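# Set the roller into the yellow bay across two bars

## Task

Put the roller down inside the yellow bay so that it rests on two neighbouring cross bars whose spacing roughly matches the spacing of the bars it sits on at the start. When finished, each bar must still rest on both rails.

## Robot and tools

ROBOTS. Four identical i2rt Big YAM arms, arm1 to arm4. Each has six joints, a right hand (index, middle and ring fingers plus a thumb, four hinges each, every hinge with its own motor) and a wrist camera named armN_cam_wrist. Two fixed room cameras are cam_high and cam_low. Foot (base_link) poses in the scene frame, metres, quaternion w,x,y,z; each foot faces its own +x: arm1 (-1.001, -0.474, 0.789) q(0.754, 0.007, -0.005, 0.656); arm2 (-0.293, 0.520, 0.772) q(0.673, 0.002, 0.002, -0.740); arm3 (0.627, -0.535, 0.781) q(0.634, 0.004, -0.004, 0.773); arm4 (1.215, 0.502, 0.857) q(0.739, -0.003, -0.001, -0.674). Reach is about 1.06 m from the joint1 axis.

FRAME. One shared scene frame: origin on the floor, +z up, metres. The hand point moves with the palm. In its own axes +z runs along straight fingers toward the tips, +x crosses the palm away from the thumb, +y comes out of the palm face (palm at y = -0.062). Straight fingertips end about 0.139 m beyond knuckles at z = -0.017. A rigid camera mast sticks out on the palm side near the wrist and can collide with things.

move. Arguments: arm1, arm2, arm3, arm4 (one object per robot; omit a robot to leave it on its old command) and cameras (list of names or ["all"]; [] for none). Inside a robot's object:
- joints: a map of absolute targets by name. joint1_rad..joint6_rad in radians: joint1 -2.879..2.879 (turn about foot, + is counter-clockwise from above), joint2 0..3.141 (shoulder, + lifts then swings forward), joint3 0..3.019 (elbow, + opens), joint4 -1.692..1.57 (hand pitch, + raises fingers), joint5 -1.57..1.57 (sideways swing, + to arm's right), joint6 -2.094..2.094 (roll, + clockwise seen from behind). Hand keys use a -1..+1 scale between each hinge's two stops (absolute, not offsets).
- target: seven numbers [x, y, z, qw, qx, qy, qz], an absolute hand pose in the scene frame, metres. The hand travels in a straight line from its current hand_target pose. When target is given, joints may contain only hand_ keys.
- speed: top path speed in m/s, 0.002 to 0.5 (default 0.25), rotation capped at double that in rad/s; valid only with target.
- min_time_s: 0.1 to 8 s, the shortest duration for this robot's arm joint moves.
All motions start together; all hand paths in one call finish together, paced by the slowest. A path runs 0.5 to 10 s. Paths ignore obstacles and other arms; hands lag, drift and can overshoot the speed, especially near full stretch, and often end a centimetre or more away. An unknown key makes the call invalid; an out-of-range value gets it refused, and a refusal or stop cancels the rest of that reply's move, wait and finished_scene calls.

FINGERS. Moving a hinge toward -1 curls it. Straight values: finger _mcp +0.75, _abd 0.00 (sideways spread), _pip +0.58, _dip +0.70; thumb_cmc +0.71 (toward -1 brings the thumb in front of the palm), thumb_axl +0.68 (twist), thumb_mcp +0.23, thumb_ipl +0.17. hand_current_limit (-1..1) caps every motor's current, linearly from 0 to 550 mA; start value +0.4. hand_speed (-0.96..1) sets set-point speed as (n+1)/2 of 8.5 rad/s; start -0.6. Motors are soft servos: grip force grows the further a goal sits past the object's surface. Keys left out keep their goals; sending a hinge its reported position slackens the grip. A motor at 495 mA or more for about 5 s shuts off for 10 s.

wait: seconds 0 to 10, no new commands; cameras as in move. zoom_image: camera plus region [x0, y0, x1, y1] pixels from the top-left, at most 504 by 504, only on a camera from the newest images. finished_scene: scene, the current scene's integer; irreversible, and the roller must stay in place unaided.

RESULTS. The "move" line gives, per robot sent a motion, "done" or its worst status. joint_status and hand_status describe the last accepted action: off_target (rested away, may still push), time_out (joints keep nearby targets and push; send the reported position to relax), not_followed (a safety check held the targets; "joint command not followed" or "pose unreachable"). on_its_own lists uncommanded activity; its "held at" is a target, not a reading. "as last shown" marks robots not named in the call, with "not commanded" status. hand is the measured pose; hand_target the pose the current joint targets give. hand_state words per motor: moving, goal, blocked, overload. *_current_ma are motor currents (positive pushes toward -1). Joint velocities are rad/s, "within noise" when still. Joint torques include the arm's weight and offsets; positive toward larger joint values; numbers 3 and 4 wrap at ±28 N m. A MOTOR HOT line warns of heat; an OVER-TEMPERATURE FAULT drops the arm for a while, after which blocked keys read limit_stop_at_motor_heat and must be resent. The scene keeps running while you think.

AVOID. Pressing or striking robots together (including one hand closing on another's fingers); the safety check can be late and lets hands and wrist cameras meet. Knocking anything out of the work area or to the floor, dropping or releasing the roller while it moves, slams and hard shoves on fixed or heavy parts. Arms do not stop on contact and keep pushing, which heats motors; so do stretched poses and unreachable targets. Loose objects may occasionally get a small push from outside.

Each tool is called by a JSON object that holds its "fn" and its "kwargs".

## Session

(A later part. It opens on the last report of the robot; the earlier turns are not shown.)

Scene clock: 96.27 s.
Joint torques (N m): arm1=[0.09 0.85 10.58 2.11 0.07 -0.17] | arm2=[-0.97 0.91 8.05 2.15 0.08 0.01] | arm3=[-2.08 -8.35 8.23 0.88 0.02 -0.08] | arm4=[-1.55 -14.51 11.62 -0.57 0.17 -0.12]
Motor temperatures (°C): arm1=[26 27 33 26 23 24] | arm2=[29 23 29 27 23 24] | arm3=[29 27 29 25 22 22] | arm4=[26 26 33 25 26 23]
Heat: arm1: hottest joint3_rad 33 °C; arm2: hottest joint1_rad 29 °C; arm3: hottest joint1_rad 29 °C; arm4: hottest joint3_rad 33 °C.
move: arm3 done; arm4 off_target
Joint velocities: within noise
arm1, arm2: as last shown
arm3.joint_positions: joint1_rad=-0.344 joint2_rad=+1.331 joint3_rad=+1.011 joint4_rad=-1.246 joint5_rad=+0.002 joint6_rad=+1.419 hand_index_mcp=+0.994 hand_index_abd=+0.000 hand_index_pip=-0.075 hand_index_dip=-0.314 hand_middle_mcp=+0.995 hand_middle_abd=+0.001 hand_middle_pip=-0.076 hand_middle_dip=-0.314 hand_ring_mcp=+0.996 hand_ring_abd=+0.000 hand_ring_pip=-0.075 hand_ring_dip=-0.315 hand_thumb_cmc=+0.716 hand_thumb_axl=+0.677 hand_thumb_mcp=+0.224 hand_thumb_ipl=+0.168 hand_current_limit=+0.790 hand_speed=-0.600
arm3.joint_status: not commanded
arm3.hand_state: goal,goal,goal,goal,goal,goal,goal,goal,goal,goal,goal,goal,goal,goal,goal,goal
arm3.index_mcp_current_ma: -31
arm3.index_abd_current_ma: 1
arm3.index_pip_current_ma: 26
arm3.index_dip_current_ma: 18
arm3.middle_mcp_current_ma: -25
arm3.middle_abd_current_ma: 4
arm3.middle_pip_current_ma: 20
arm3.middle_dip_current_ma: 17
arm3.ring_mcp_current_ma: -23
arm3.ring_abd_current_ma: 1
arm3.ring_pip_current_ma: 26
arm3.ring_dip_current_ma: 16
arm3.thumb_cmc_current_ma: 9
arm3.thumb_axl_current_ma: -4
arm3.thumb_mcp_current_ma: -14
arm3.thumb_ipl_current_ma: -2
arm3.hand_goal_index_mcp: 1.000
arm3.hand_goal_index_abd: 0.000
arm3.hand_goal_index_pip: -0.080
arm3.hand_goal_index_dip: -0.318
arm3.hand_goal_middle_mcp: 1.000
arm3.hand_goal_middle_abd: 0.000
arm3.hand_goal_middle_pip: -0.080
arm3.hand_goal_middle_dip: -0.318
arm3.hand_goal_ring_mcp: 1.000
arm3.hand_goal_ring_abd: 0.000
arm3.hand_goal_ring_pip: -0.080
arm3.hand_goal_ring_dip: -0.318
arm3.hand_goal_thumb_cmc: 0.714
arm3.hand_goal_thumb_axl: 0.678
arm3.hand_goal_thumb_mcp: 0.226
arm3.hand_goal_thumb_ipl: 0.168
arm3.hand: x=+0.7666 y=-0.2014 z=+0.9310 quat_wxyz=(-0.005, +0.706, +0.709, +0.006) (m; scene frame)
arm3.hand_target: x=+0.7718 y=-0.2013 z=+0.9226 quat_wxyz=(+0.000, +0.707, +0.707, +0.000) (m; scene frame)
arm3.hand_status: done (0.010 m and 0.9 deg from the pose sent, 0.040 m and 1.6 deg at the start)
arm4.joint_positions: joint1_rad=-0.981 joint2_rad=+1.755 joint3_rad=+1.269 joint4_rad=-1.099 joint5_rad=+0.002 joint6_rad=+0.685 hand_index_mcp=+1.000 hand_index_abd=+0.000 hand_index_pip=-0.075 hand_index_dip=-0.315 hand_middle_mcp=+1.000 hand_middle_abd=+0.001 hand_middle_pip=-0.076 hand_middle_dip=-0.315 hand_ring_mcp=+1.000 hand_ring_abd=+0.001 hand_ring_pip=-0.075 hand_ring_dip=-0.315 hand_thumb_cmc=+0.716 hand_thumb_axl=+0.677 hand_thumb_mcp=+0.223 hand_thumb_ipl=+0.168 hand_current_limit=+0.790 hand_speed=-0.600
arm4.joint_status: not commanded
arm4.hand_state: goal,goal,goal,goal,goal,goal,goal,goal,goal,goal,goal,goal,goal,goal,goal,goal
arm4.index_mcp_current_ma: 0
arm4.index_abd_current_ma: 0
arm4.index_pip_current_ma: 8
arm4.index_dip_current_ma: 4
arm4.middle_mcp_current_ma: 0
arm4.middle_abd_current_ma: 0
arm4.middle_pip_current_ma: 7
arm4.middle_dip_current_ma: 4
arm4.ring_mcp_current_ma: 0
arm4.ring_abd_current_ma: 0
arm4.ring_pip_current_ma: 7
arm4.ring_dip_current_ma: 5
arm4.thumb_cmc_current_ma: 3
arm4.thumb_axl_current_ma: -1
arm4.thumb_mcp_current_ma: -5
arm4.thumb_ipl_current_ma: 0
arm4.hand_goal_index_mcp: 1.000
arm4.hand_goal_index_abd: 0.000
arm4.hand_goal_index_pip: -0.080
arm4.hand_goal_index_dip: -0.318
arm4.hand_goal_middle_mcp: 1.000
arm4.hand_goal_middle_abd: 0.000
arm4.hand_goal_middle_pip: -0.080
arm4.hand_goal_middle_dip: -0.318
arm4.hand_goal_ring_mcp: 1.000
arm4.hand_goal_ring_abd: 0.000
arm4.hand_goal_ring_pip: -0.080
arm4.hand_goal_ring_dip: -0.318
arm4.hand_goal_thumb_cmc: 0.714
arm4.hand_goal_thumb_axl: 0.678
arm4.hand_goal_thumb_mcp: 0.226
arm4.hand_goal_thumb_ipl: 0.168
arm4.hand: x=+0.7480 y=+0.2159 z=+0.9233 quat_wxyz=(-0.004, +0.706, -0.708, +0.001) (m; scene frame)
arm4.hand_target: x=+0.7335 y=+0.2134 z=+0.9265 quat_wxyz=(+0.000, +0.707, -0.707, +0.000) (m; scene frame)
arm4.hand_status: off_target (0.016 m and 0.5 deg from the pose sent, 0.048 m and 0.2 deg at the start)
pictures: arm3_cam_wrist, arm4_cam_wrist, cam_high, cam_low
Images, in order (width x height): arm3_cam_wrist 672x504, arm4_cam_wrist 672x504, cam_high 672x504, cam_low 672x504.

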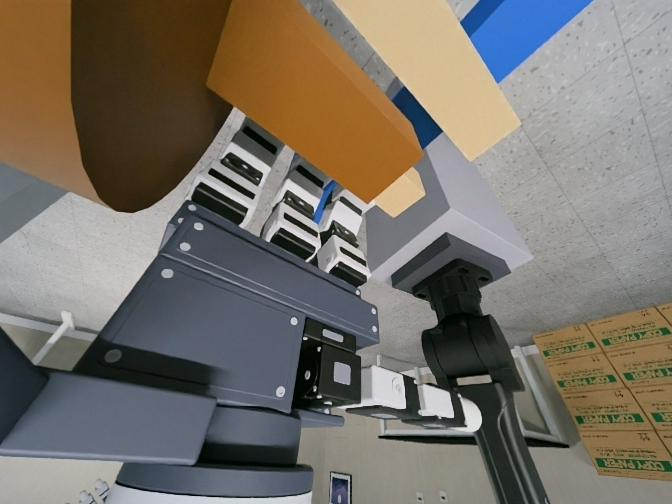

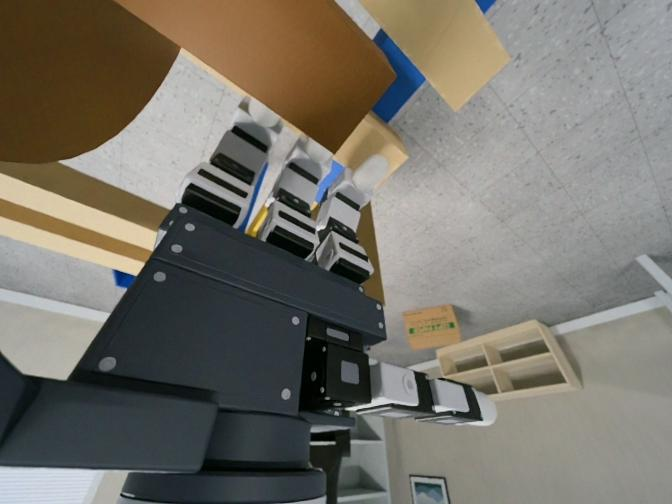

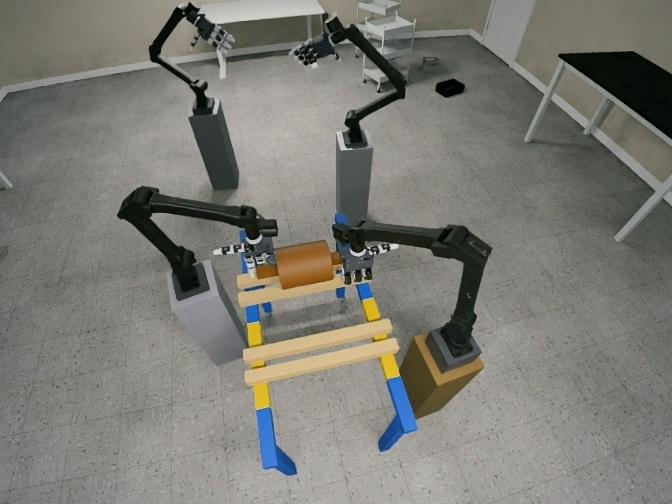

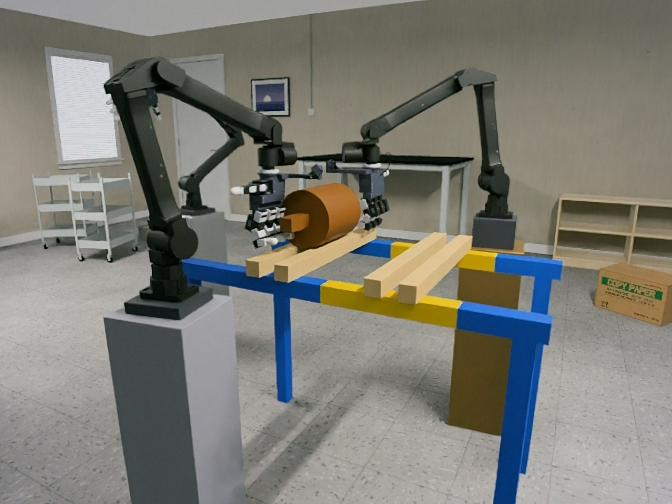

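{"fn": "move", "kwargs": {"arm3": {"target": [0.805, -0.201, 0.9255, 0, 0.7071, 0.7071, 0], "speed": 0.05}, "arm4": {"target": [0.690, 0.213, 0.9345, 0, 0.7071, -0.7071, 0], "speed": 0.05}, "cameras": ["arm3_cam_wrist", "arm4_cam_wrist", "cam_high", "cam_low"]}}

{"fn": "zoom_image", "kwargs": {"camera": "cam_low", "region": [220, 160, 340, 280]}}

{"fn": "zoom_image", "kwargs": {"camera": "cam_high", "region": [220, 210, 400, 310]}}

Scene clock: 98.50 s.
Joint torques (N m): arm1=[0.21 0.97 10.62 2.09 0.09 -0.16] | arm2=[-0.79 0.91 7.99 2.25 0.03 -0.03] | arm3=[-2.14 -8.47 9.98 0.55 0.04 -0.08] | arm4=[-1.55 -15.85 11.99 -0.59 0.17 -0.12]
Motor temperatures (°C): arm1=[26 27 33 26 23 24] | arm2=[29 23 29 27 23 24] | arm3=[29 27 28 25 22 22] | arm4=[26 26 33 25 26 23]
Heat: arm1: hottest joint3_rad 33 °C; arm2: hottest joint1_rad 29 °C; arm3: hottest joint1_rad 29 °C; arm4: hottest joint3_rad 33 °C.
move: arm3 done; arm4 off_target
Joint velocities: within noise
arm1.joint_positions: joint1_rad=-0.343 joint2_rad=+0.627 joint3_rad=+1.324 joint4_rad=-1.323 joint5_rad=+0.005 joint6_rad=+1.171 hand_index_mcp=+0.754 hand_index_abd=+0.000 hand_index_pip=+0.577 hand_index_dip=+0.696 hand_middle_mcp=+0.754 hand_middle_abd=+0.000 hand_middle_pip=+0.577 hand_middle_dip=+0.696 hand_ring_mcp=+0.754 hand_ring_abd=+0.000 hand_ring_pip=+0.577 hand_ring_dip=+0.696 hand_thumb_cmc=+0.714 hand_thumb_axl=+0.677 hand_thumb_mcp=+0.226 hand_thumb_ipl=+0.168 hand_current_limit=+0.400 hand_speed=-0.600
arm1.joint_status: not commanded
arm1.hand_state: goal,goal,goal,goal,goal,goal,goal,goal,goal,goal,goal,goal,goal,goal,goal,goal
arm1.index_mcp_current_ma: -1
arm1.index_abd_current_ma: 1
arm1.index_pip_current_ma: 3
arm1.index_dip_current_ma: 0
arm1.middle_mcp_current_ma: -1
arm1.middle_abd_current_ma: 1
arm1.middle_pip_current_ma: 3
arm1.middle_dip_current_ma: 0
arm1.ring_mcp_current_ma: -2
arm1.ring_abd_current_ma: 1
arm1.ring_pip_current_ma: 3
arm1.ring_dip_current_ma: 0
arm1.thumb_cmc_current_ma: 1
arm1.thumb_axl_current_ma: -3
arm1.thumb_mcp_current_ma: -2
arm1.thumb_ipl_current_ma: -1
arm1.hand_goal_index_mcp: 0.754
arm1.hand_goal_index_abd: 0.000
arm1.hand_goal_index_pip: 0.576
arm1.hand_goal_index_dip: 0.696
arm1.hand_goal_middle_mcp: 0.754
arm1.hand_goal_middle_abd: 0.000
arm1.hand_goal_middle_pip: 0.576
arm1.hand_goal_middle_dip: 0.696
arm1.hand_goal_ring_mcp: 0.754
arm1.hand_goal_ring_abd: 0.000
arm1.hand_goal_ring_pip: 0.576
arm1.hand_goal_ring_dip: 0.696
arm1.hand_goal_thumb_cmc: 0.714
arm1.hand_goal_thumb_axl: 0.678
arm1.hand_goal_thumb_mcp: 0.226
arm1.hand_goal_thumb_ipl: 0.168
arm1.hand: x=-0.8023 y=-0.2976 z=+1.3093 quat_wxyz=(-0.158, +0.655, +0.599, +0.433) (m; scene frame)
arm1.hand_target: x=-0.8032 y=-0.2995 z=+1.3223 quat_wxyz=(-0.162, +0.650, +0.594, +0.445) (m; scene frame)
arm1.hand_status: not commanded
arm2.joint_positions: joint1_rad=-0.310 joint2_rad=+0.624 joint3_rad=+1.365 joint4_rad=-1.216 joint5_rad=-0.015 joint6_rad=+1.060 hand_index_mcp=+0.755 hand_index_abd=+0.000 hand_index_pip=+0.577 hand_index_dip=+0.696 hand_middle_mcp=+0.755 hand_middle_abd=+0.000 hand_middle_pip=+0.577 hand_middle_dip=+0.696 hand_ring_mcp=+0.755 hand_ring_abd=+0.000 hand_ring_pip=+0.577 hand_ring_dip=+0.696 hand_thumb_cmc=+0.715 hand_thumb_axl=+0.677 hand_thumb_mcp=+0.226 hand_thumb_ipl=+0.168 hand_current_limit=+0.400 hand_speed=-0.600
arm2.joint_status: not commanded
arm2.hand_state: goal,goal,goal,goal,goal,goal,goal,goal,goal,goal,goal,goal,goal,goal,goal,goal
arm2.index_mcp_current_ma: 1
arm2.index_abd_current_ma: 0
arm2.index_pip_current_ma: 1
arm2.index_dip_current_ma: 0
arm2.middle_mcp_current_ma: 1
arm2.middle_abd_current_ma: 0
arm2.middle_pip_current_ma: 1
arm2.middle_dip_current_ma: 0
arm2.ring_mcp_current_ma: 1
arm2.ring_abd_current_ma: 0
arm2.ring_pip_current_ma: 1
arm2.ring_dip_current_ma: 0
arm2.thumb_cmc_current_ma: 1
arm2.thumb_axl_current_ma: -1
arm2.thumb_mcp_current_ma: 0
arm2.thumb_ipl_current_ma: 0
arm2.hand_goal_index_mcp: 0.754
arm2.hand_goal_index_abd: 0.000
arm2.hand_goal_index_pip: 0.576
arm2.hand_goal_index_dip: 0.696
arm2.hand_goal_middle_mcp: 0.754
arm2.hand_goal_middle_abd: 0.000
arm2.hand_goal_middle_pip: 0.576
arm2.hand_goal_middle_dip: 0.696
arm2.hand_goal_ring_mcp: 0.754
arm2.hand_goal_ring_abd: 0.000
arm2.hand_goal_ring_pip: 0.576
arm2.hand_goal_ring_dip: 0.696
arm2.hand_goal_thumb_cmc: 0.714
arm2.hand_goal_thumb_axl: 0.678
arm2.hand_goal_thumb_mcp: 0.226
arm2.hand_goal_thumb_ipl: 0.168
arm2.hand: x=-0.4747 y=+0.3036 z=+1.3413 quat_wxyz=(+0.490, +0.639, -0.568, +0.172) (m; scene frame)
arm2.hand_target: x=-0.4734 y=+0.3066 z=+1.3545 quat_wxyz=(+0.501, +0.633, -0.563, +0.176) (m; scene frame)
arm2.hand_status: not commanded
arm3.joint_positions: joint1_rad=-0.432 joint2_rad=+1.346 joint3_rad=+1.011 joint4_rad=-1.246 joint5_rad=+0.002 joint6_rad=+1.331 hand_index_mcp=+0.994 hand_index_abd=+0.000 hand_index_pip=-0.075 hand_index_dip=-0.314 hand_middle_mcp=+0.995 hand_middle_abd=+0.001 hand_middle_pip=-0.076 hand_middle_dip=-0.314 hand_ring_mcp=+0.996 hand_ring_abd=+0.000 hand_ring_pip=-0.075 hand_ring_dip=-0.315 hand_thumb_cmc=+0.716 hand_thumb_axl=+0.677 hand_thumb_mcp=+0.224 hand_thumb_ipl=+0.168 hand_current_limit=+0.790 hand_speed=-0.600
arm3.joint_status: not commanded
arm3.hand_state: goal,goal,goal,goal,goal,goal,goal,goal,goal,goal,goal,goal,goal,goal,goal,goal
arm3.index_mcp_current_ma: -30
arm3.index_abd_current_ma: 1
arm3.index_pip_current_ma: 26
arm3.index_dip_current_ma: 18
arm3.middle_mcp_current_ma: -24
arm3.middle_abd_current_ma: 4
arm3.middle_pip_current_ma: 20
arm3.middle_dip_current_ma: 17
arm3.ring_mcp_current_ma: -23
arm3.ring_abd_current_ma: 1
arm3.ring_pip_current_ma: 26
arm3.ring_dip_current_ma: 16
arm3.thumb_cmc_current_ma: 9
arm3.thumb_axl_current_ma: -4
arm3.thumb_mcp_current_ma: -14
arm3.thumb_ipl_current_ma: -2
arm3.hand_goal_index_mcp: 1.000
arm3.hand_goal_index_abd: 0.000
arm3.hand_goal_index_pip: -0.080
arm3.hand_goal_index_dip: -0.318
arm3.hand_goal_middle_mcp: 1.000
arm3.hand_goal_middle_abd: 0.000
arm3.hand_goal_middle_pip: -0.080
arm3.hand_goal_middle_dip: -0.318
arm3.hand_goal_ring_mcp: 1.000
arm3.hand_goal_ring_abd: 0.000
arm3.hand_goal_ring_pip: -0.080
arm3.hand_goal_ring_dip: -0.318
arm3.hand_goal_thumb_cmc: 0.714
arm3.hand_goal_thumb_axl: 0.678
arm3.hand_goal_thumb_mcp: 0.226
arm3.hand_goal_thumb_ipl: 0.168
arm3.hand: x=+0.7979 y=-0.2072 z=+0.9259 quat_wxyz=(-0.001, +0.706, +0.709, +0.000) (m; scene frame)
arm3.hand_target: x=+0.8050 y=-0.2012 z=+0.9255 quat_wxyz=(+0.000, +0.707, +0.707, +0.000) (m; scene frame)
arm3.hand_status: done (0.009 m and 0.3 deg from the pose sent, 0.039 m and 0.9 deg at the start)
arm4.joint_positions: joint1_rad=-1.030 joint2_rad=+1.825 joint3_rad=+1.395 joint4_rad=-1.154 joint5_rad=+0.003 joint6_rad=+0.635 hand_index_mcp=+1.000 hand_index_abd=+0.000 hand_index_pip=-0.075 hand_index_dip=-0.315 hand_middle_mcp=+1.000 hand_middle_abd=+0.001 hand_middle_pip=-0.076 hand_middle_dip=-0.315 hand_ring_mcp=+1.000 hand_ring_abd=+0.001 hand_ring_pip=-0.075 hand_ring_dip=-0.315 hand_thumb_cmc=+0.716 hand_thumb_axl=+0.677 hand_thumb_mcp=+0.223 hand_thumb_ipl=+0.168 hand_current_limit=+0.790 hand_speed=-0.600
arm4.joint_status: not commanded
arm4.hand_state: goal,goal,goal,goal,goal,goal,goal,goal,goal,goal,goal,goal,goal,goal,goal,goal
arm4.index_mcp_current_ma: 0
arm4.index_abd_current_ma: 0
arm4.index_pip_current_ma: 8
arm4.index_dip_current_ma: 4
arm4.middle_mcp_current_ma: 0
arm4.middle_abd_current_ma: 0
arm4.middle_pip_current_ma: 7
arm4.middle_dip_current_ma: 4
arm4.ring_mcp_current_ma: 0
arm4.ring_abd_current_ma: 0
arm4.ring_pip_current_ma: 7
arm4.ring_dip_current_ma: 5
arm4.thumb_cmc_current_ma: 3
arm4.thumb_axl_current_ma: -1
arm4.thumb_mcp_current_ma: -5
arm4.thumb_ipl_current_ma: 0
arm4.hand_goal_index_mcp: 1.000
arm4.hand_goal_index_abd: 0.000
arm4.hand_goal_index_pip: -0.080
arm4.hand_goal_index_dip: -0.318
arm4.hand_goal_middle_mcp: 1.000
arm4.hand_goal_middle_abd: 0.000
arm4.hand_goal_middle_pip: -0.080
arm4.hand_goal_middle_dip: -0.318
arm4.hand_goal_ring_mcp: 1.000
arm4.hand_goal_ring_abd: 0.000
arm4.hand_goal_ring_pip: -0.080
arm4.hand_goal_ring_dip: -0.318
arm4.hand_goal_thumb_cmc: 0.714
arm4.hand_goal_thumb_axl: 0.678
arm4.hand_goal_thumb_mcp: 0.226
arm4.hand_goal_thumb_ipl: 0.168
arm4.hand: x=+0.7051 y=+0.2146 z=+0.9323 quat_wxyz=(-0.004, +0.706, -0.708, +0.001) (m; scene frame)
arm4.hand_target: x=+0.6904 y=+0.2133 z=+0.9346 quat_wxyz=(+0.000, +0.707, -0.707, +0.000) (m; scene frame)
arm4.hand_status: off_target (0.015 m and 0.5 deg from the pose sent, 0.059 m and 0.5 deg at the start)
pictures: arm3_cam_wrist, arm4_cam_wrist, cam_high, cam_low
Images, in order (width x height): arm3_cam_wrist 672x504, arm4_cam_wrist 672x504, cam_high 672x504, cam_low 672x504.

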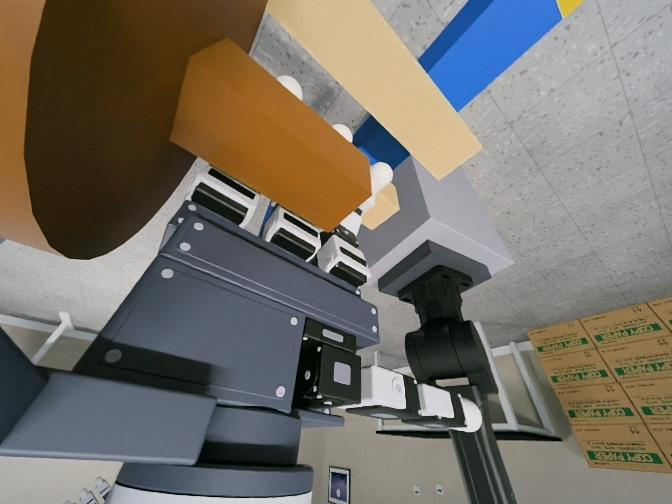

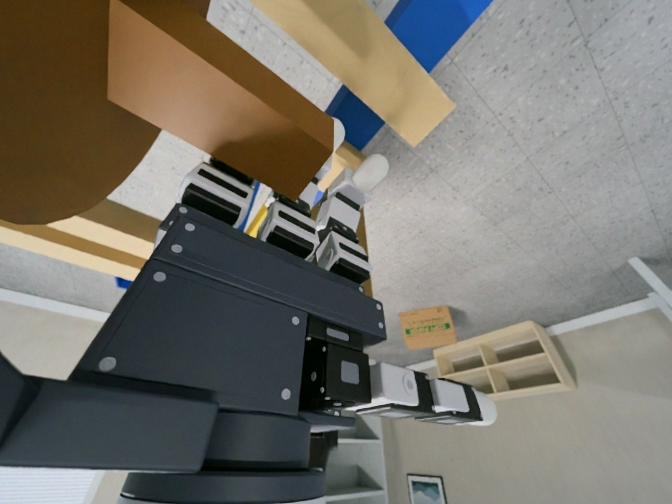

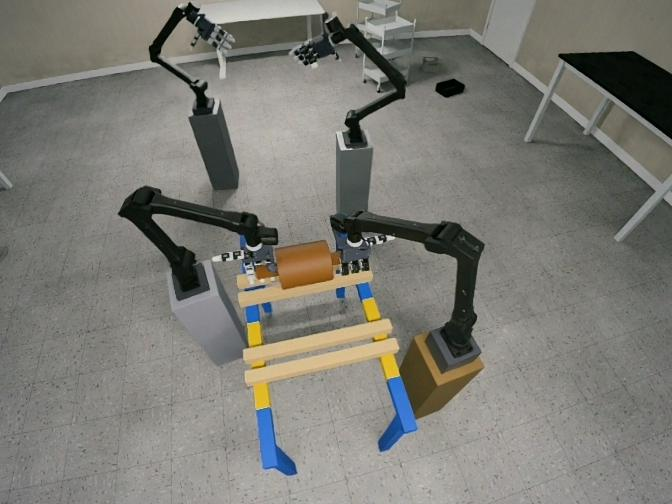

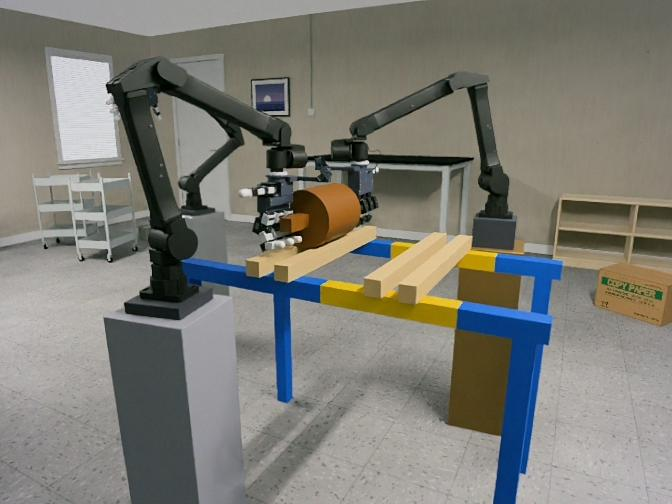

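Scaled by 4.200 from the camera's 672x504 image, which has a finer 960x720 frame.

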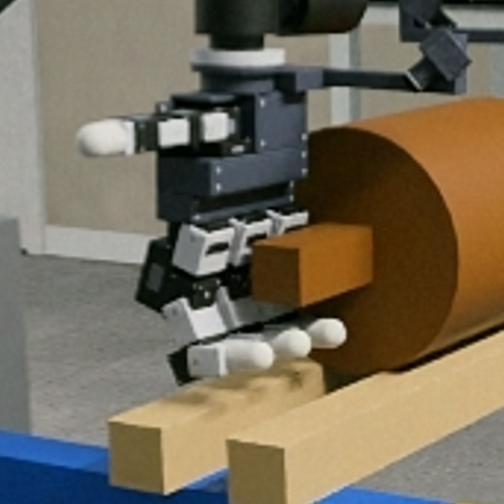

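Scaled by 2.800 from the camera's 672x504 image, which has a finer 960x720 frame.

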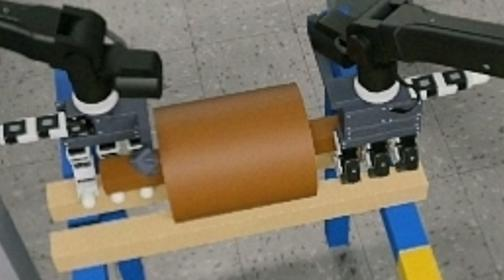

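{"fn": "move", "kwargs": {"arm3": {"target": [0.805, -0.198, 0.950, 0, 0.7071, 0.7071, 0], "speed": 0.03}, "arm4": {"target": [0.688, 0.213, 0.952, 0, 0.7071, -0.7071, 0], "speed": 0.03}, "cameras": ["arm3_cam_wrist", "arm4_cam_wrist", "cam_high", "cam_low"]}}

{"fn": "zoom_image", "kwargs": {"camera": "cam_low", "region": [220, 160, 340, 280]}}

Scene clock: 100.67 s.
Joint torques (N m): arm1=[-0.03 1.03 10.67 2.13 0.08 -0.17] | arm2=[-0.38 1.44 7.94 2.28 0.04 -0.02] | arm3=[-1.85 -9.52 12.64 -0.01 0.06 -0.06] | arm4=[-1.67 -17.08 12.05 -0.59 0.18 -0.13]
Motor temperatures (°C): arm1=[26 27 33 26 23 24] | arm2=[29 23 29 27 23 24] | arm3=[29 27 28 25 22 22] | arm4=[26 26 33 25 26 23]
Heat: arm1: hottest joint3_rad 33 °C; arm2: hottest joint1_rad 29 °C; arm3: hottest joint1_rad 29 °C; arm4: hottest joint3_rad 33 °C.
move: arm3 off_target; arm4 off_target
Joint velocities: within noise
arm1, arm2: as last shown
arm3.joint_positions: joint1_rad=-0.432 joint2_rad=+1.346 joint3_rad=+1.032 joint4_rad=-1.302 joint5_rad=+0.002 joint6_rad=+1.331 hand_index_mcp=+0.994 hand_index_abd=+0.000 hand_index_pip=-0.075 hand_index_dip=-0.314 hand_middle_mcp=+0.995 hand_middle_abd=+0.001 hand_middle_pip=-0.076 hand_middle_dip=-0.314 hand_ring_mcp=+0.996 hand_ring_abd=+0.000 hand_ring_pip=-0.075 hand_ring_dip=-0.315 hand_thumb_cmc=+0.716 hand_thumb_axl=+0.677 hand_thumb_mcp=+0.224 hand_thumb_ipl=+0.168 hand_current_limit=+0.790 hand_speed=-0.600
arm3.joint_status: not commanded
arm3.hand_state: goal,goal,goal,goal,goal,goal,goal,goal,goal,goal,goal,goal,goal,goal,goal,goal
arm3.index_mcp_current_ma: -30
arm3.index_abd_current_ma: 1
arm3.index_pip_current_ma: 26
arm3.index_dip_current_ma: 18
arm3.middle_mcp_current_ma: -24
arm3.middle_abd_current_ma: 4
arm3.middle_pip_current_ma: 20
arm3.middle_dip_current_ma: 17
arm3.ring_mcp_current_ma: -23
arm3.ring_abd_current_ma: 1
arm3.ring_pip_current_ma: 26
arm3.ring_dip_current_ma: 16
arm3.thumb_cmc_current_ma: 9
arm3.thumb_axl_current_ma: -4
arm3.thumb_mcp_current_ma: -14
arm3.thumb_ipl_current_ma: -2
arm3.hand_goal_index_mcp: 1.000
arm3.hand_goal_index_abd: 0.000
arm3.hand_goal_index_pip: -0.080
arm3.hand_goal_index_dip: -0.318
arm3.hand_goal_middle_mcp: 1.000
arm3.hand_goal_middle_abd: 0.000
arm3.hand_goal_middle_pip: -0.080
arm3.hand_goal_middle_dip: -0.318
arm3.hand_goal_ring_mcp: 1.000
arm3.hand_goal_ring_abd: 0.000
arm3.hand_goal_ring_pip: -0.080
arm3.hand_goal_ring_dip: -0.318
arm3.hand_goal_thumb_cmc: 0.714
arm3.hand_goal_thumb_axl: 0.678
arm3.hand_goal_thumb_mcp: 0.226
arm3.hand_goal_thumb_ipl: 0.168
arm3.hand: x=+0.7964 y=-0.2136 z=+0.9336 quat_wxyz=(+0.009, +0.705, +0.709, -0.016) (m; scene frame)
arm3.hand_target: x=+0.8048 y=-0.1988 z=+0.9501 quat_wxyz=(+0.000, +0.707, +0.707, +0.000) (m; scene frame)
arm3.hand_status: off_target (0.024 m and 2.1 deg from the pose sent, 0.027 m and 0.3 deg at the start)
arm4.joint_positions: joint1_rad=-1.031 joint2_rad=+1.825 joint3_rad=+1.425 joint4_rad=-1.198 joint5_rad=+0.003 joint6_rad=+0.633 hand_index_mcp=+1.000 hand_index_abd=+0.000 hand_index_pip=-0.075 hand_index_dip=-0.315 hand_middle_mcp=+1.000 hand_middle_abd=+0.001 hand_middle_pip=-0.076 hand_middle_dip=-0.315 hand_ring_mcp=+1.000 hand_ring_abd=+0.001 hand_ring_pip=-0.075 hand_ring_dip=-0.315 hand_thumb_cmc=+0.716 hand_thumb_axl=+0.677 hand_thumb_mcp=+0.223 hand_thumb_ipl=+0.168 hand_current_limit=+0.790 hand_speed=-0.600
arm4.joint_status: not commanded
arm4.hand_state: goal,goal,goal,goal,goal,goal,goal,goal,goal,goal,goal,goal,goal,goal,goal,goal
arm4.index_mcp_current_ma: 0
arm4.index_abd_current_ma: 0
arm4.index_pip_current_ma: 8
arm4.index_dip_current_ma: 4
arm4.middle_mcp_current_ma: 0
arm4.middle_abd_current_ma: 0
arm4.middle_pip_current_ma: 7
arm4.middle_dip_current_ma: 4
arm4.ring_mcp_current_ma: 0
arm4.ring_abd_current_ma: 0
arm4.ring_pip_current_ma: 7
arm4.ring_dip_current_ma: 5
arm4.thumb_cmc_current_ma: 3
arm4.thumb_axl_current_ma: -1
arm4.thumb_mcp_current_ma: -5
arm4.thumb_ipl_current_ma: 0
arm4.hand_goal_index_mcp: 1.000
arm4.hand_goal_index_abd: 0.000
arm4.hand_goal_index_pip: -0.080
arm4.hand_goal_index_dip: -0.318
arm4.hand_goal_middle_mcp: 1.000
arm4.hand_goal_middle_abd: 0.000
arm4.hand_goal_middle_pip: -0.080
arm4.hand_goal_middle_dip: -0.318
arm4.hand_goal_ring_mcp: 1.000
arm4.hand_goal_ring_abd: 0.000
arm4.hand_goal_ring_pip: -0.080
arm4.hand_goal_ring_dip: -0.318
arm4.hand_goal_thumb_cmc: 0.714
arm4.hand_goal_thumb_axl: 0.678
arm4.hand_goal_thumb_mcp: 0.226
arm4.hand_goal_thumb_ipl: 0.168
arm4.hand: x=+0.7040 y=+0.2139 z=+0.9422 quat_wxyz=(-0.010, +0.707, -0.707, +0.002) (m; scene frame)
arm4.hand_target: x=+0.6885 y=+0.2133 z=+0.9522 quat_wxyz=(+0.000, +0.707, -0.707, +0.000) (m; scene frame)
arm4.hand_status: off_target (0.019 m and 1.2 deg from the pose sent, 0.026 m and 0.5 deg at the start)
pictures: arm3_cam_wrist, arm4_cam_wrist, cam_high, cam_low
Images, in order (width x height): arm3_cam_wrist 672x504, arm4_cam_wrist 672x504, cam_high 672x504, cam_low 672x504.

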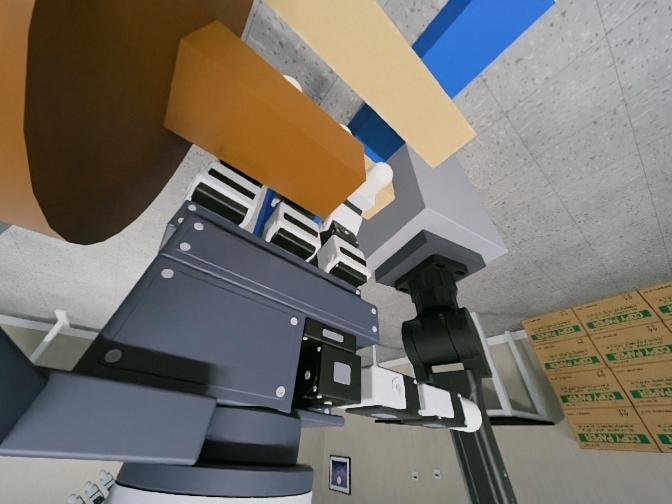

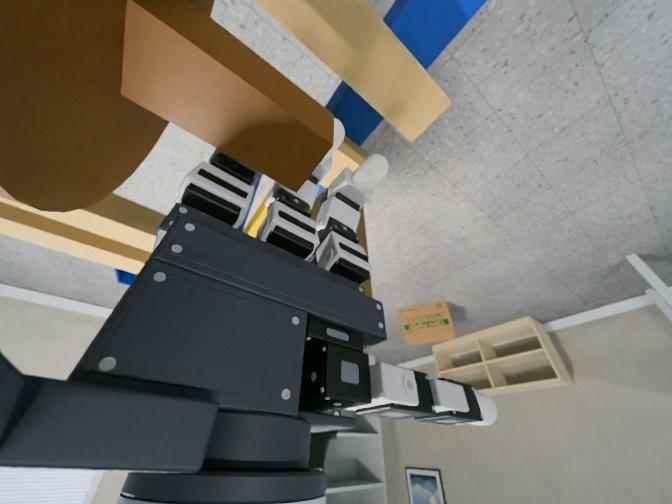

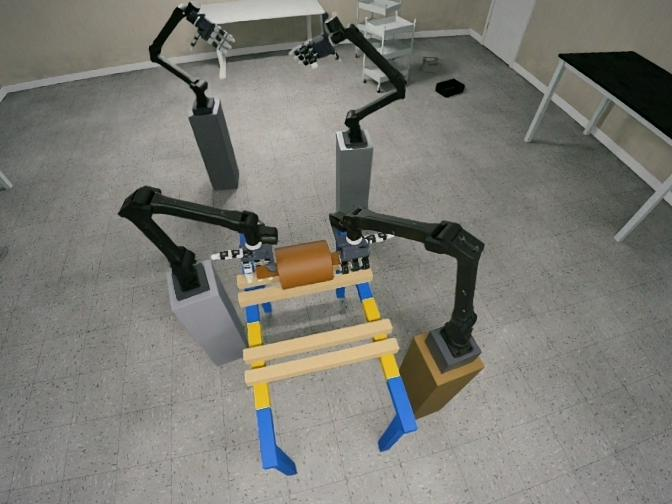

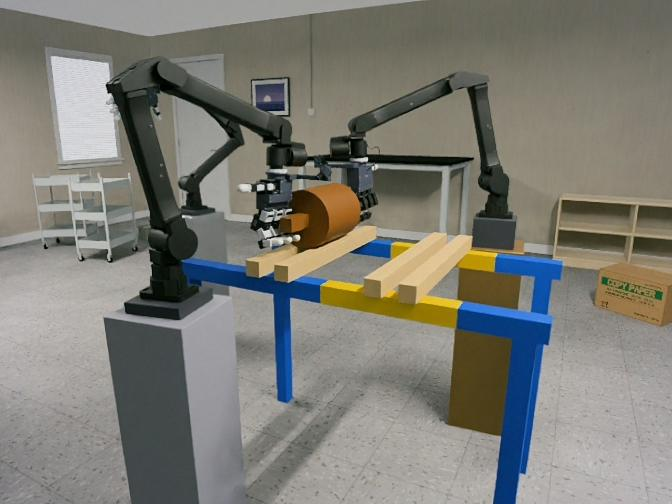

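Scaled by 4.200 from the camera's 672x504 image, which has a finer 960x720 frame.

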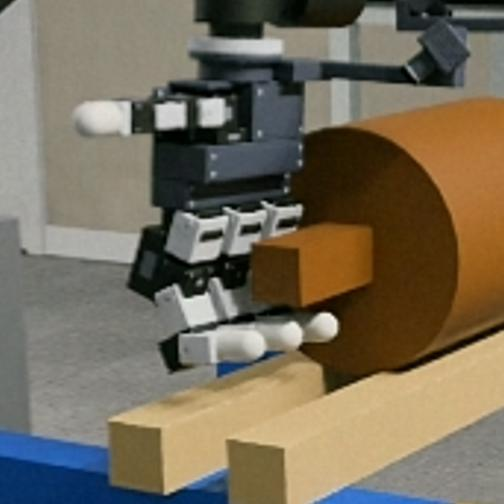

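{"fn": "move", "kwargs": {"arm3": {"target": [0.808, -0.195, 0.970, 0, 0.7071, 0.7071, 0], "speed": 0.03}, "arm4": {"target": [0.688, 0.213, 0.964, 0, 0.7071, -0.7071, 0], "speed": 0.03}, "cameras": ["arm3_cam_wrist", "arm4_cam_wrist", "cam_high", "cam_low"]}}

{"fn": "zoom_image", "kwargs": {"camera": "cam_low", "region": [220, 160, 340, 280]}}

Scene clock: 102.50 s.
Joint torques (N m): arm1=[-0.03 0.97 10.58 2.09 0.08 -0.17] | arm2=[-0.03 1.14 8.2 2.26 0.05 -0.01] | arm3=[-2.08 -9.93 13.42 -0.21 0.06 -0.05] | arm4=[-1.73 -18.14 12.41 -0.73 0.18 -0.12]
Motor temperatures (°C): arm1=[26 27 33 26 23 24] | arm2=[29 23 29 27 23 24] | arm3=[29 27 29 25 22 22] | arm4=[26 26 33 25 26 23]
Heat: arm1: hottest joint3_rad 33 °C; arm2: hottest joint1_rad 29 °C; arm3: hottest joint1_rad 29 °C; arm4: hottest joint3_rad 33 °C.
move: arm3 off_target; arm4 off_target
Joint velocities: within noise
arm1, arm2: as last shown
arm3.joint_positions: joint1_rad=-0.434 joint2_rad=+1.346 joint3_rad=+1.074 joint4_rad=-1.351 joint5_rad=+0.003 joint6_rad=+1.325 hand_index_mcp=+0.994 hand_index_abd=+0.000 hand_index_pip=-0.075 hand_index_dip=-0.314 hand_middle_mcp=+1.000 hand_middle_abd=+0.000 hand_middle_pip=-0.066 hand_middle_dip=-0.306 hand_ring_mcp=+0.996 hand_ring_abd=+0.000 hand_ring_pip=-0.075 hand_ring_dip=-0.315 hand_thumb_cmc=+0.716 hand_thumb_axl=+0.677 hand_thumb_mcp=+0.224 hand_thumb_ipl=+0.168 hand_current_limit=+0.790 hand_speed=-0.600
arm3.joint_status: not commanded
arm3.hand_state: goal,goal,goal,goal,goal,goal,goal,goal,goal,goal,goal,goal,goal,goal,goal,goal
arm3.index_mcp_current_ma: -30
arm3.index_abd_current_ma: 1
arm3.index_pip_current_ma: 25
arm3.index_dip_current_ma: 18
arm3.middle_mcp_current_ma: -1
arm3.middle_abd_current_ma: 1
arm3.middle_pip_current_ma: 68
arm3.middle_dip_current_ma: 59
arm3.ring_mcp_current_ma: -23
arm3.ring_abd_current_ma: 1
arm3.ring_pip_current_ma: 26
arm3.ring_dip_current_ma: 16
arm3.thumb_cmc_current_ma: 8
arm3.thumb_axl_current_ma: -4
arm3.thumb_mcp_current_ma: -14
arm3.thumb_ipl_current_ma: -2
arm3.hand_goal_index_mcp: 1.000
arm3.hand_goal_index_abd: 0.000
arm3.hand_goal_index_pip: -0.080
arm3.hand_goal_index_dip: -0.318
arm3.hand_goal_middle_mcp: 1.000
arm3.hand_goal_middle_abd: 0.000
arm3.hand_goal_middle_pip: -0.080
arm3.hand_goal_middle_dip: -0.318
arm3.hand_goal_ring_mcp: 1.000
arm3.hand_goal_ring_abd: 0.000
arm3.hand_goal_ring_pip: -0.080
arm3.hand_goal_ring_dip: -0.318
arm3.hand_goal_thumb_cmc: 0.714
arm3.hand_goal_thumb_axl: 0.678
arm3.hand_goal_thumb_mcp: 0.226
arm3.hand_goal_thumb_ipl: 0.168
arm3.hand: x=+0.7980 y=-0.2106 z=+0.9490 quat_wxyz=(+0.010, +0.704, +0.710, -0.019) (m; scene frame)
arm3.hand_target: x=+0.8077 y=-0.1961 z=+0.9701 quat_wxyz=(+0.000, +0.707, +0.707, +0.001) (m; scene frame)
arm3.hand_status: off_target (0.028 m and 2.5 deg from the pose sent, 0.042 m and 2.1 deg at the start)
arm4.joint_positions: joint1_rad=-1.031 joint2_rad=+1.825 joint3_rad=+1.438 joint4_rad=-1.224 joint5_rad=+0.003 joint6_rad=+0.633 hand_index_mcp=+1.000 hand_index_abd=+0.000 hand_index_pip=-0.075 hand_index_dip=-0.315 hand_middle_mcp=+1.000 hand_middle_abd=+0.001 hand_middle_pip=-0.076 hand_middle_dip=-0.315 hand_ring_mcp=+1.000 hand_ring_abd=+0.001 hand_ring_pip=-0.071 hand_ring_dip=-0.309 hand_thumb_cmc=+0.716 hand_thumb_axl=+0.677 hand_thumb_mcp=+0.223 hand_thumb_ipl=+0.168 hand_current_limit=+0.790 hand_speed=-0.600
arm4.joint_status: not commanded
arm4.hand_state: goal,goal,goal,goal,goal,goal,goal,goal,goal,goal,goal,goal,goal,goal,goal,goal
arm4.index_mcp_current_ma: 0
arm4.index_abd_current_ma: 0
arm4.index_pip_current_ma: 8
arm4.index_dip_current_ma: 4
arm4.middle_mcp_current_ma: 0
arm4.middle_abd_current_ma: 0
arm4.middle_pip_current_ma: 6
arm4.middle_dip_current_ma: 4
arm4.ring_mcp_current_ma: 0
arm4.ring_abd_current_ma: 0
arm4.ring_pip_current_ma: 17
arm4.ring_dip_current_ma: 17
arm4.thumb_cmc_current_ma: 3
arm4.thumb_axl_current_ma: -1
arm4.thumb_mcp_current_ma: -5
arm4.thumb_ipl_current_ma: 0
arm4.hand_goal_index_mcp: 1.000
arm4.hand_goal_index_abd: 0.000
arm4.hand_goal_index_pip: -0.080
arm4.hand_goal_index_dip: -0.318
arm4.hand_goal_middle_mcp: 1.000
arm4.hand_goal_middle_abd: 0.000
arm4.hand_goal_middle_pip: -0.080
arm4.hand_goal_middle_dip: -0.318
arm4.hand_goal_ring_mcp: 1.000
arm4.hand_goal_ring_abd: 0.000
arm4.hand_goal_ring_pip: -0.080
arm4.hand_goal_ring_dip: -0.318
arm4.hand_goal_thumb_cmc: 0.714
arm4.hand_goal_thumb_axl: 0.678
arm4.hand_goal_thumb_mcp: 0.226
arm4.hand_goal_thumb_ipl: 0.168
arm4.hand: x=+0.7051 y=+0.2147 z=+0.9462 quat_wxyz=(-0.017, +0.707, -0.707, +0.003) (m; scene frame)
arm4.hand_target: x=+0.6887 y=+0.2135 z=+0.9642 quat_wxyz=(+0.000, +0.707, -0.707, +0.000) (m; scene frame)
arm4.hand_status: off_target (0.025 m and 2.0 deg from the pose sent, 0.027 m and 1.2 deg at the start)
pictures: arm3_cam_wrist, arm4_cam_wrist, cam_high, cam_low
Images, in order (width x height): arm3_cam_wrist 672x504, arm4_cam_wrist 672x504, cam_high 672x504, cam_low 672x504.

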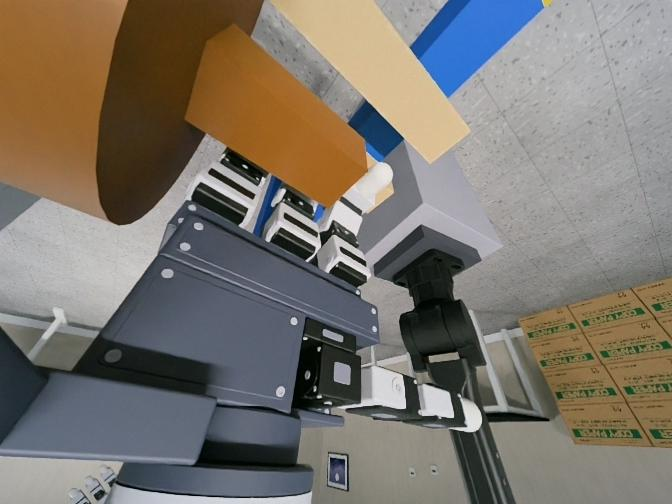

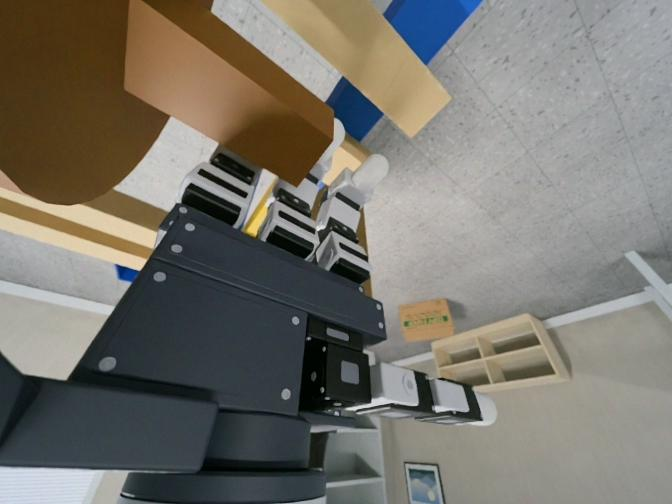

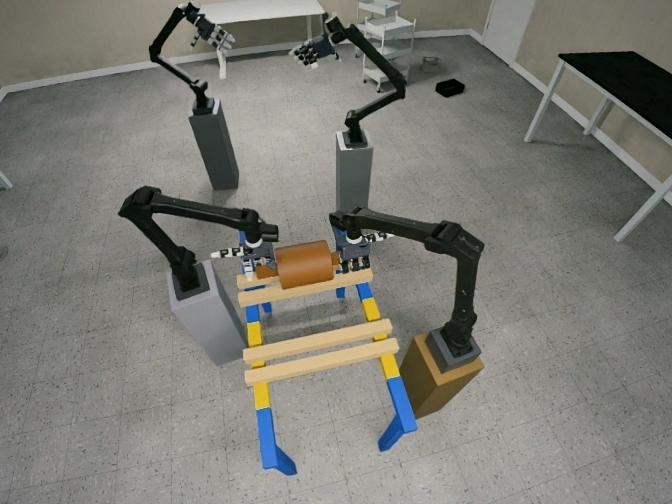

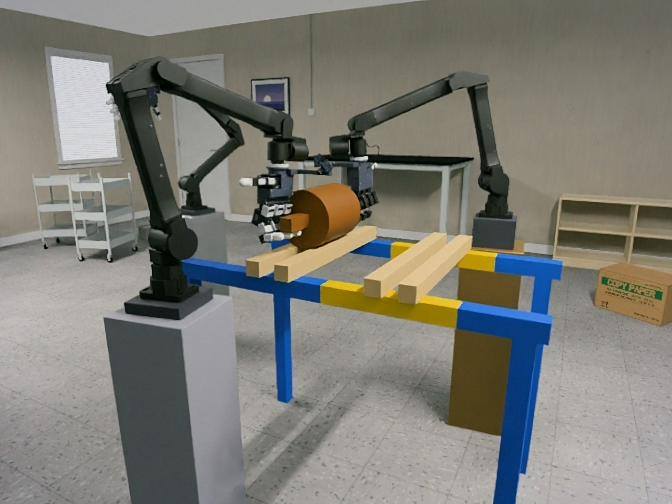

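Scaled by 4.200 from the camera's 672x504 image, which has a finer 960x720 frame.

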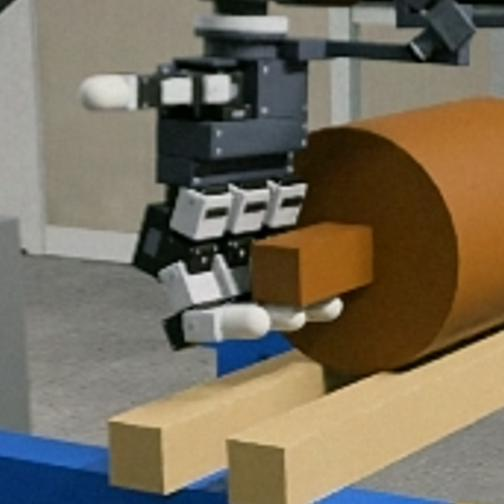

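{"fn": "move", "kwargs": {"arm3": {"target": [0.808, -0.190, 0.992, 0, 0.7071, 0.7071, 0], "speed": 0.03}, "arm4": {"target": [0.688, 0.213, 0.990, 0, 0.7071, -0.7071, 0], "speed": 0.03}, "cameras": ["arm3_cam_wrist", "arm4_cam_wrist", "cam_high", "cam_low"]}}

{"fn": "zoom_image", "kwargs": {"camera": "cam_low", "region": [220, 140, 420, 280]}}

Scene clock: 104.80 s.
Joint torques (N m): arm1=[0.09 0.85 10.52 2.07 0.08 -0.17] | arm2=[-0.03 1.2 7.91 2.14 0.05 -0.07] | arm3=[-1.85 -11.69 15.56 -1.1 0.06 0.03] | arm4=[-1.67 -20.31 14.09 -1.59 0.12 -0.12]
Motor temperatures (°C): arm1=[26 27 33 26 23 24] | arm2=[29 23 29 27 23 24] | arm3=[29 27 29 25 22 22] | arm4=[26 26 33 25 26 23]
Heat: arm1: hottest joint3_rad 33 °C; arm2: hottest joint1_rad 29 °C; arm3: hottest joint1_rad 29 °C; arm4: hottest joint3_rad 33 °C.
move: arm3 off_target; arm4 off_target
Joint velocities: within noise
arm1, arm2: as last shown
arm3.joint_positions: joint1_rad=-0.434 joint2_rad=+1.364 joint3_rad=+1.102 joint4_rad=-1.388 joint5_rad=+0.003 joint6_rad=+1.321 hand_index_mcp=+0.994 hand_index_abd=+0.000 hand_index_pip=-0.075 hand_index_dip=-0.314 hand_middle_mcp=+1.000 hand_middle_abd=-0.010 hand_middle_pip=-0.035 hand_middle_dip=-0.281 hand_ring_mcp=+0.998 hand_ring_abd=+0.000 hand_ring_pip=-0.070 hand_ring_dip=-0.311 hand_thumb_cmc=+0.716 hand_thumb_axl=+0.677 hand_thumb_mcp=+0.224 hand_thumb_ipl=+0.168 hand_current_limit=+0.790 hand_speed=-0.600
arm3.joint_status: not commanded
arm3.hand_state: goal,goal,goal,goal,goal,goal,blocked,blocked,goal,goal,goal,goal,goal,goal,goal,goal
arm3.index_mcp_current_ma: -29
arm3.index_abd_current_ma: 1
arm3.index_pip_current_ma: 25
arm3.index_dip_current_ma: 18
arm3.middle_mcp_current_ma: 0
arm3.middle_abd_current_ma: -43
arm3.middle_pip_current_ma: 224
arm3.middle_dip_current_ma: 185
arm3.ring_mcp_current_ma: -11
arm3.ring_abd_current_ma: 1
arm3.ring_pip_current_ma: 47
arm3.ring_dip_current_ma: 35
arm3.thumb_cmc_current_ma: 8
arm3.thumb_axl_current_ma: -4
arm3.thumb_mcp_current_ma: -14
arm3.thumb_ipl_current_ma: -2
arm3.hand_goal_index_mcp: 1.000
arm3.hand_goal_index_abd: 0.000
arm3.hand_goal_index_pip: -0.080
arm3.hand_goal_index_dip: -0.318
arm3.hand_goal_middle_mcp: 1.000
arm3.hand_goal_middle_abd: 0.000
arm3.hand_goal_middle_pip: -0.080
arm3.hand_goal_middle_dip: -0.318
arm3.hand_goal_ring_mcp: 1.000
arm3.hand_goal_ring_abd: 0.000
arm3.hand_goal_ring_pip: -0.080
arm3.hand_goal_ring_dip: -0.318
arm3.hand_goal_thumb_cmc: 0.714
arm3.hand_goal_thumb_axl: 0.678
arm3.hand_goal_thumb_mcp: 0.226
arm3.hand_goal_thumb_ipl: 0.168
arm3.hand: x=+0.7984 y=-0.2089 z=+0.9536 quat_wxyz=(+0.017, +0.702, +0.711, -0.030) (m; scene frame)
arm3.hand_target: x=+0.8074 y=-0.1924 z=+0.9914 quat_wxyz=(+0.000, +0.707, +0.707, +0.001) (m; scene frame)
arm3.hand_status: off_target (0.044 m and 4.0 deg from the pose sent, 0.049 m and 2.5 deg at the start)
arm4.joint_positions: joint1_rad=-1.031 joint2_rad=+1.825 joint3_rad=+1.456 joint4_rad=-1.265 joint5_rad=+0.005 joint6_rad=+0.633 hand_index_mcp=+1.000 hand_index_abd=+0.000 hand_index_pip=-0.075 hand_index_dip=-0.315 hand_middle_mcp=+1.000 hand_middle_abd=+0.001 hand_middle_pip=-0.076 hand_middle_dip=-0.315 hand_ring_mcp=+0.993 hand_ring_abd=-0.012 hand_ring_pip=-0.037 hand_ring_dip=-0.275 hand_thumb_cmc=+0.716 hand_thumb_axl=+0.677 hand_thumb_mcp=+0.223 hand_thumb_ipl=+0.168 hand_current_limit=+0.790 hand_speed=-0.600
arm4.joint_status: not commanded
arm4.hand_state: goal,goal,goal,goal,goal,goal,goal,goal,goal,goal,blocked,blocked,goal,goal,goal,goal
arm4.index_mcp_current_ma: 0
arm4.index_abd_current_ma: 0
arm4.index_pip_current_ma: 7
arm4.index_dip_current_ma: 4
arm4.middle_mcp_current_ma: 0
arm4.middle_abd_current_ma: 0
arm4.middle_pip_current_ma: 6
arm4.middle_dip_current_ma: 5
arm4.ring_mcp_current_ma: -14
arm4.ring_abd_current_ma: -20
arm4.ring_pip_current_ma: 124
arm4.ring_dip_current_ma: 126
arm4.thumb_cmc_current_ma: 2
arm4.thumb_axl_current_ma: -1
arm4.thumb_mcp_current_ma: -5
arm4.thumb_ipl_current_ma: 0
arm4.hand_goal_index_mcp: 1.000
arm4.hand_goal_index_abd: 0.000
arm4.hand_goal_index_pip: -0.080
arm4.hand_goal_index_dip: -0.318
arm4.hand_goal_middle_mcp: 1.000
arm4.hand_goal_middle_abd: 0.000
arm4.hand_goal_middle_pip: -0.080
arm4.hand_goal_middle_dip: -0.318
arm4.hand_goal_ring_mcp: 1.000
arm4.hand_goal_ring_abd: 0.000
arm4.hand_goal_ring_pip: -0.080
arm4.hand_goal_ring_dip: -0.318
arm4.hand_goal_thumb_cmc: 0.714
arm4.hand_goal_thumb_axl: 0.678
arm4.hand_goal_thumb_mcp: 0.226
arm4.hand_goal_thumb_ipl: 0.168
arm4.hand: x=+0.7075 y=+0.2170 z=+0.9516 quat_wxyz=(-0.028, +0.706, -0.707, +0.004) (m; scene frame)
arm4.hand_target: x=+0.6896 y=+0.2141 z=+0.9900 quat_wxyz=(+0.001, +0.707, -0.707, -0.001) (m; scene frame)
arm4.hand_status: off_target (0.043 m and 3.3 deg from the pose sent, 0.047 m and 2.0 deg at the start)
pictures: arm3_cam_wrist, arm4_cam_wrist, cam_high, cam_low
Images, in order (width x height): arm3_cam_wrist 672x504, arm4_cam_wrist 672x504, cam_high 672x504, cam_low 672x504.

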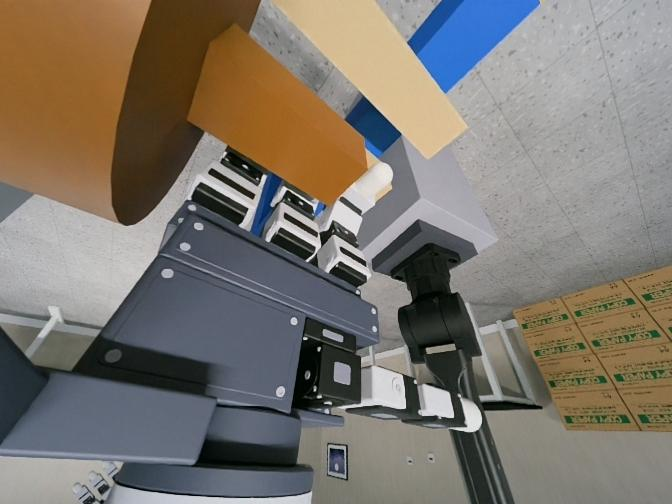

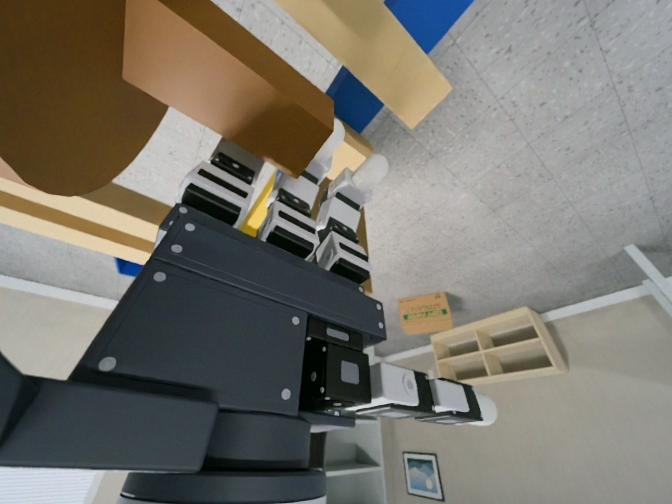

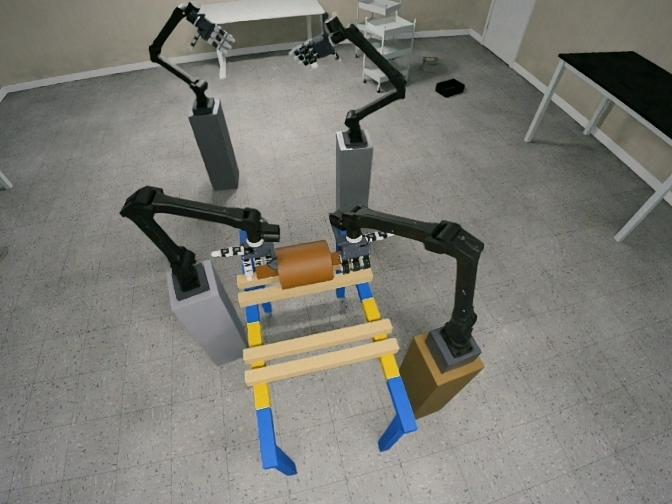

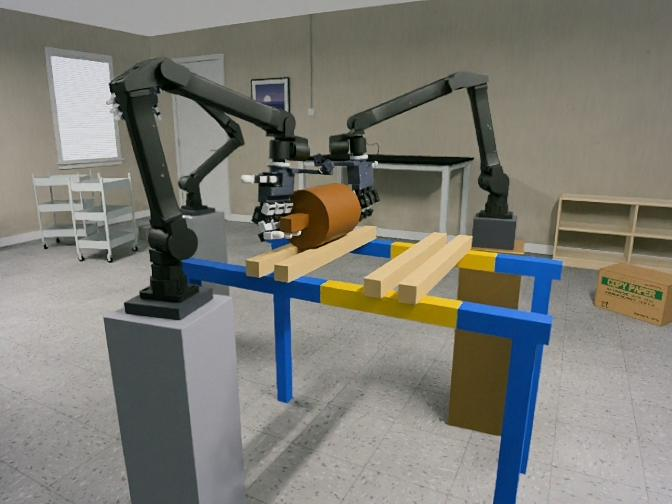

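Scaled by 2.520 from the camera's 672x504 image, which has a finer 960x720 frame.

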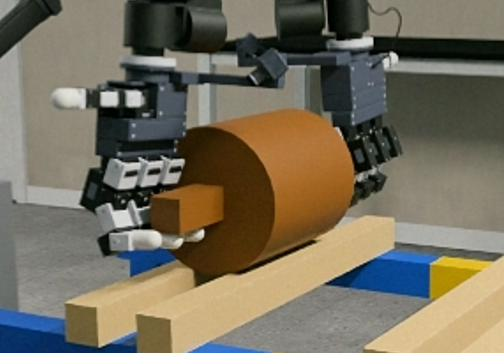

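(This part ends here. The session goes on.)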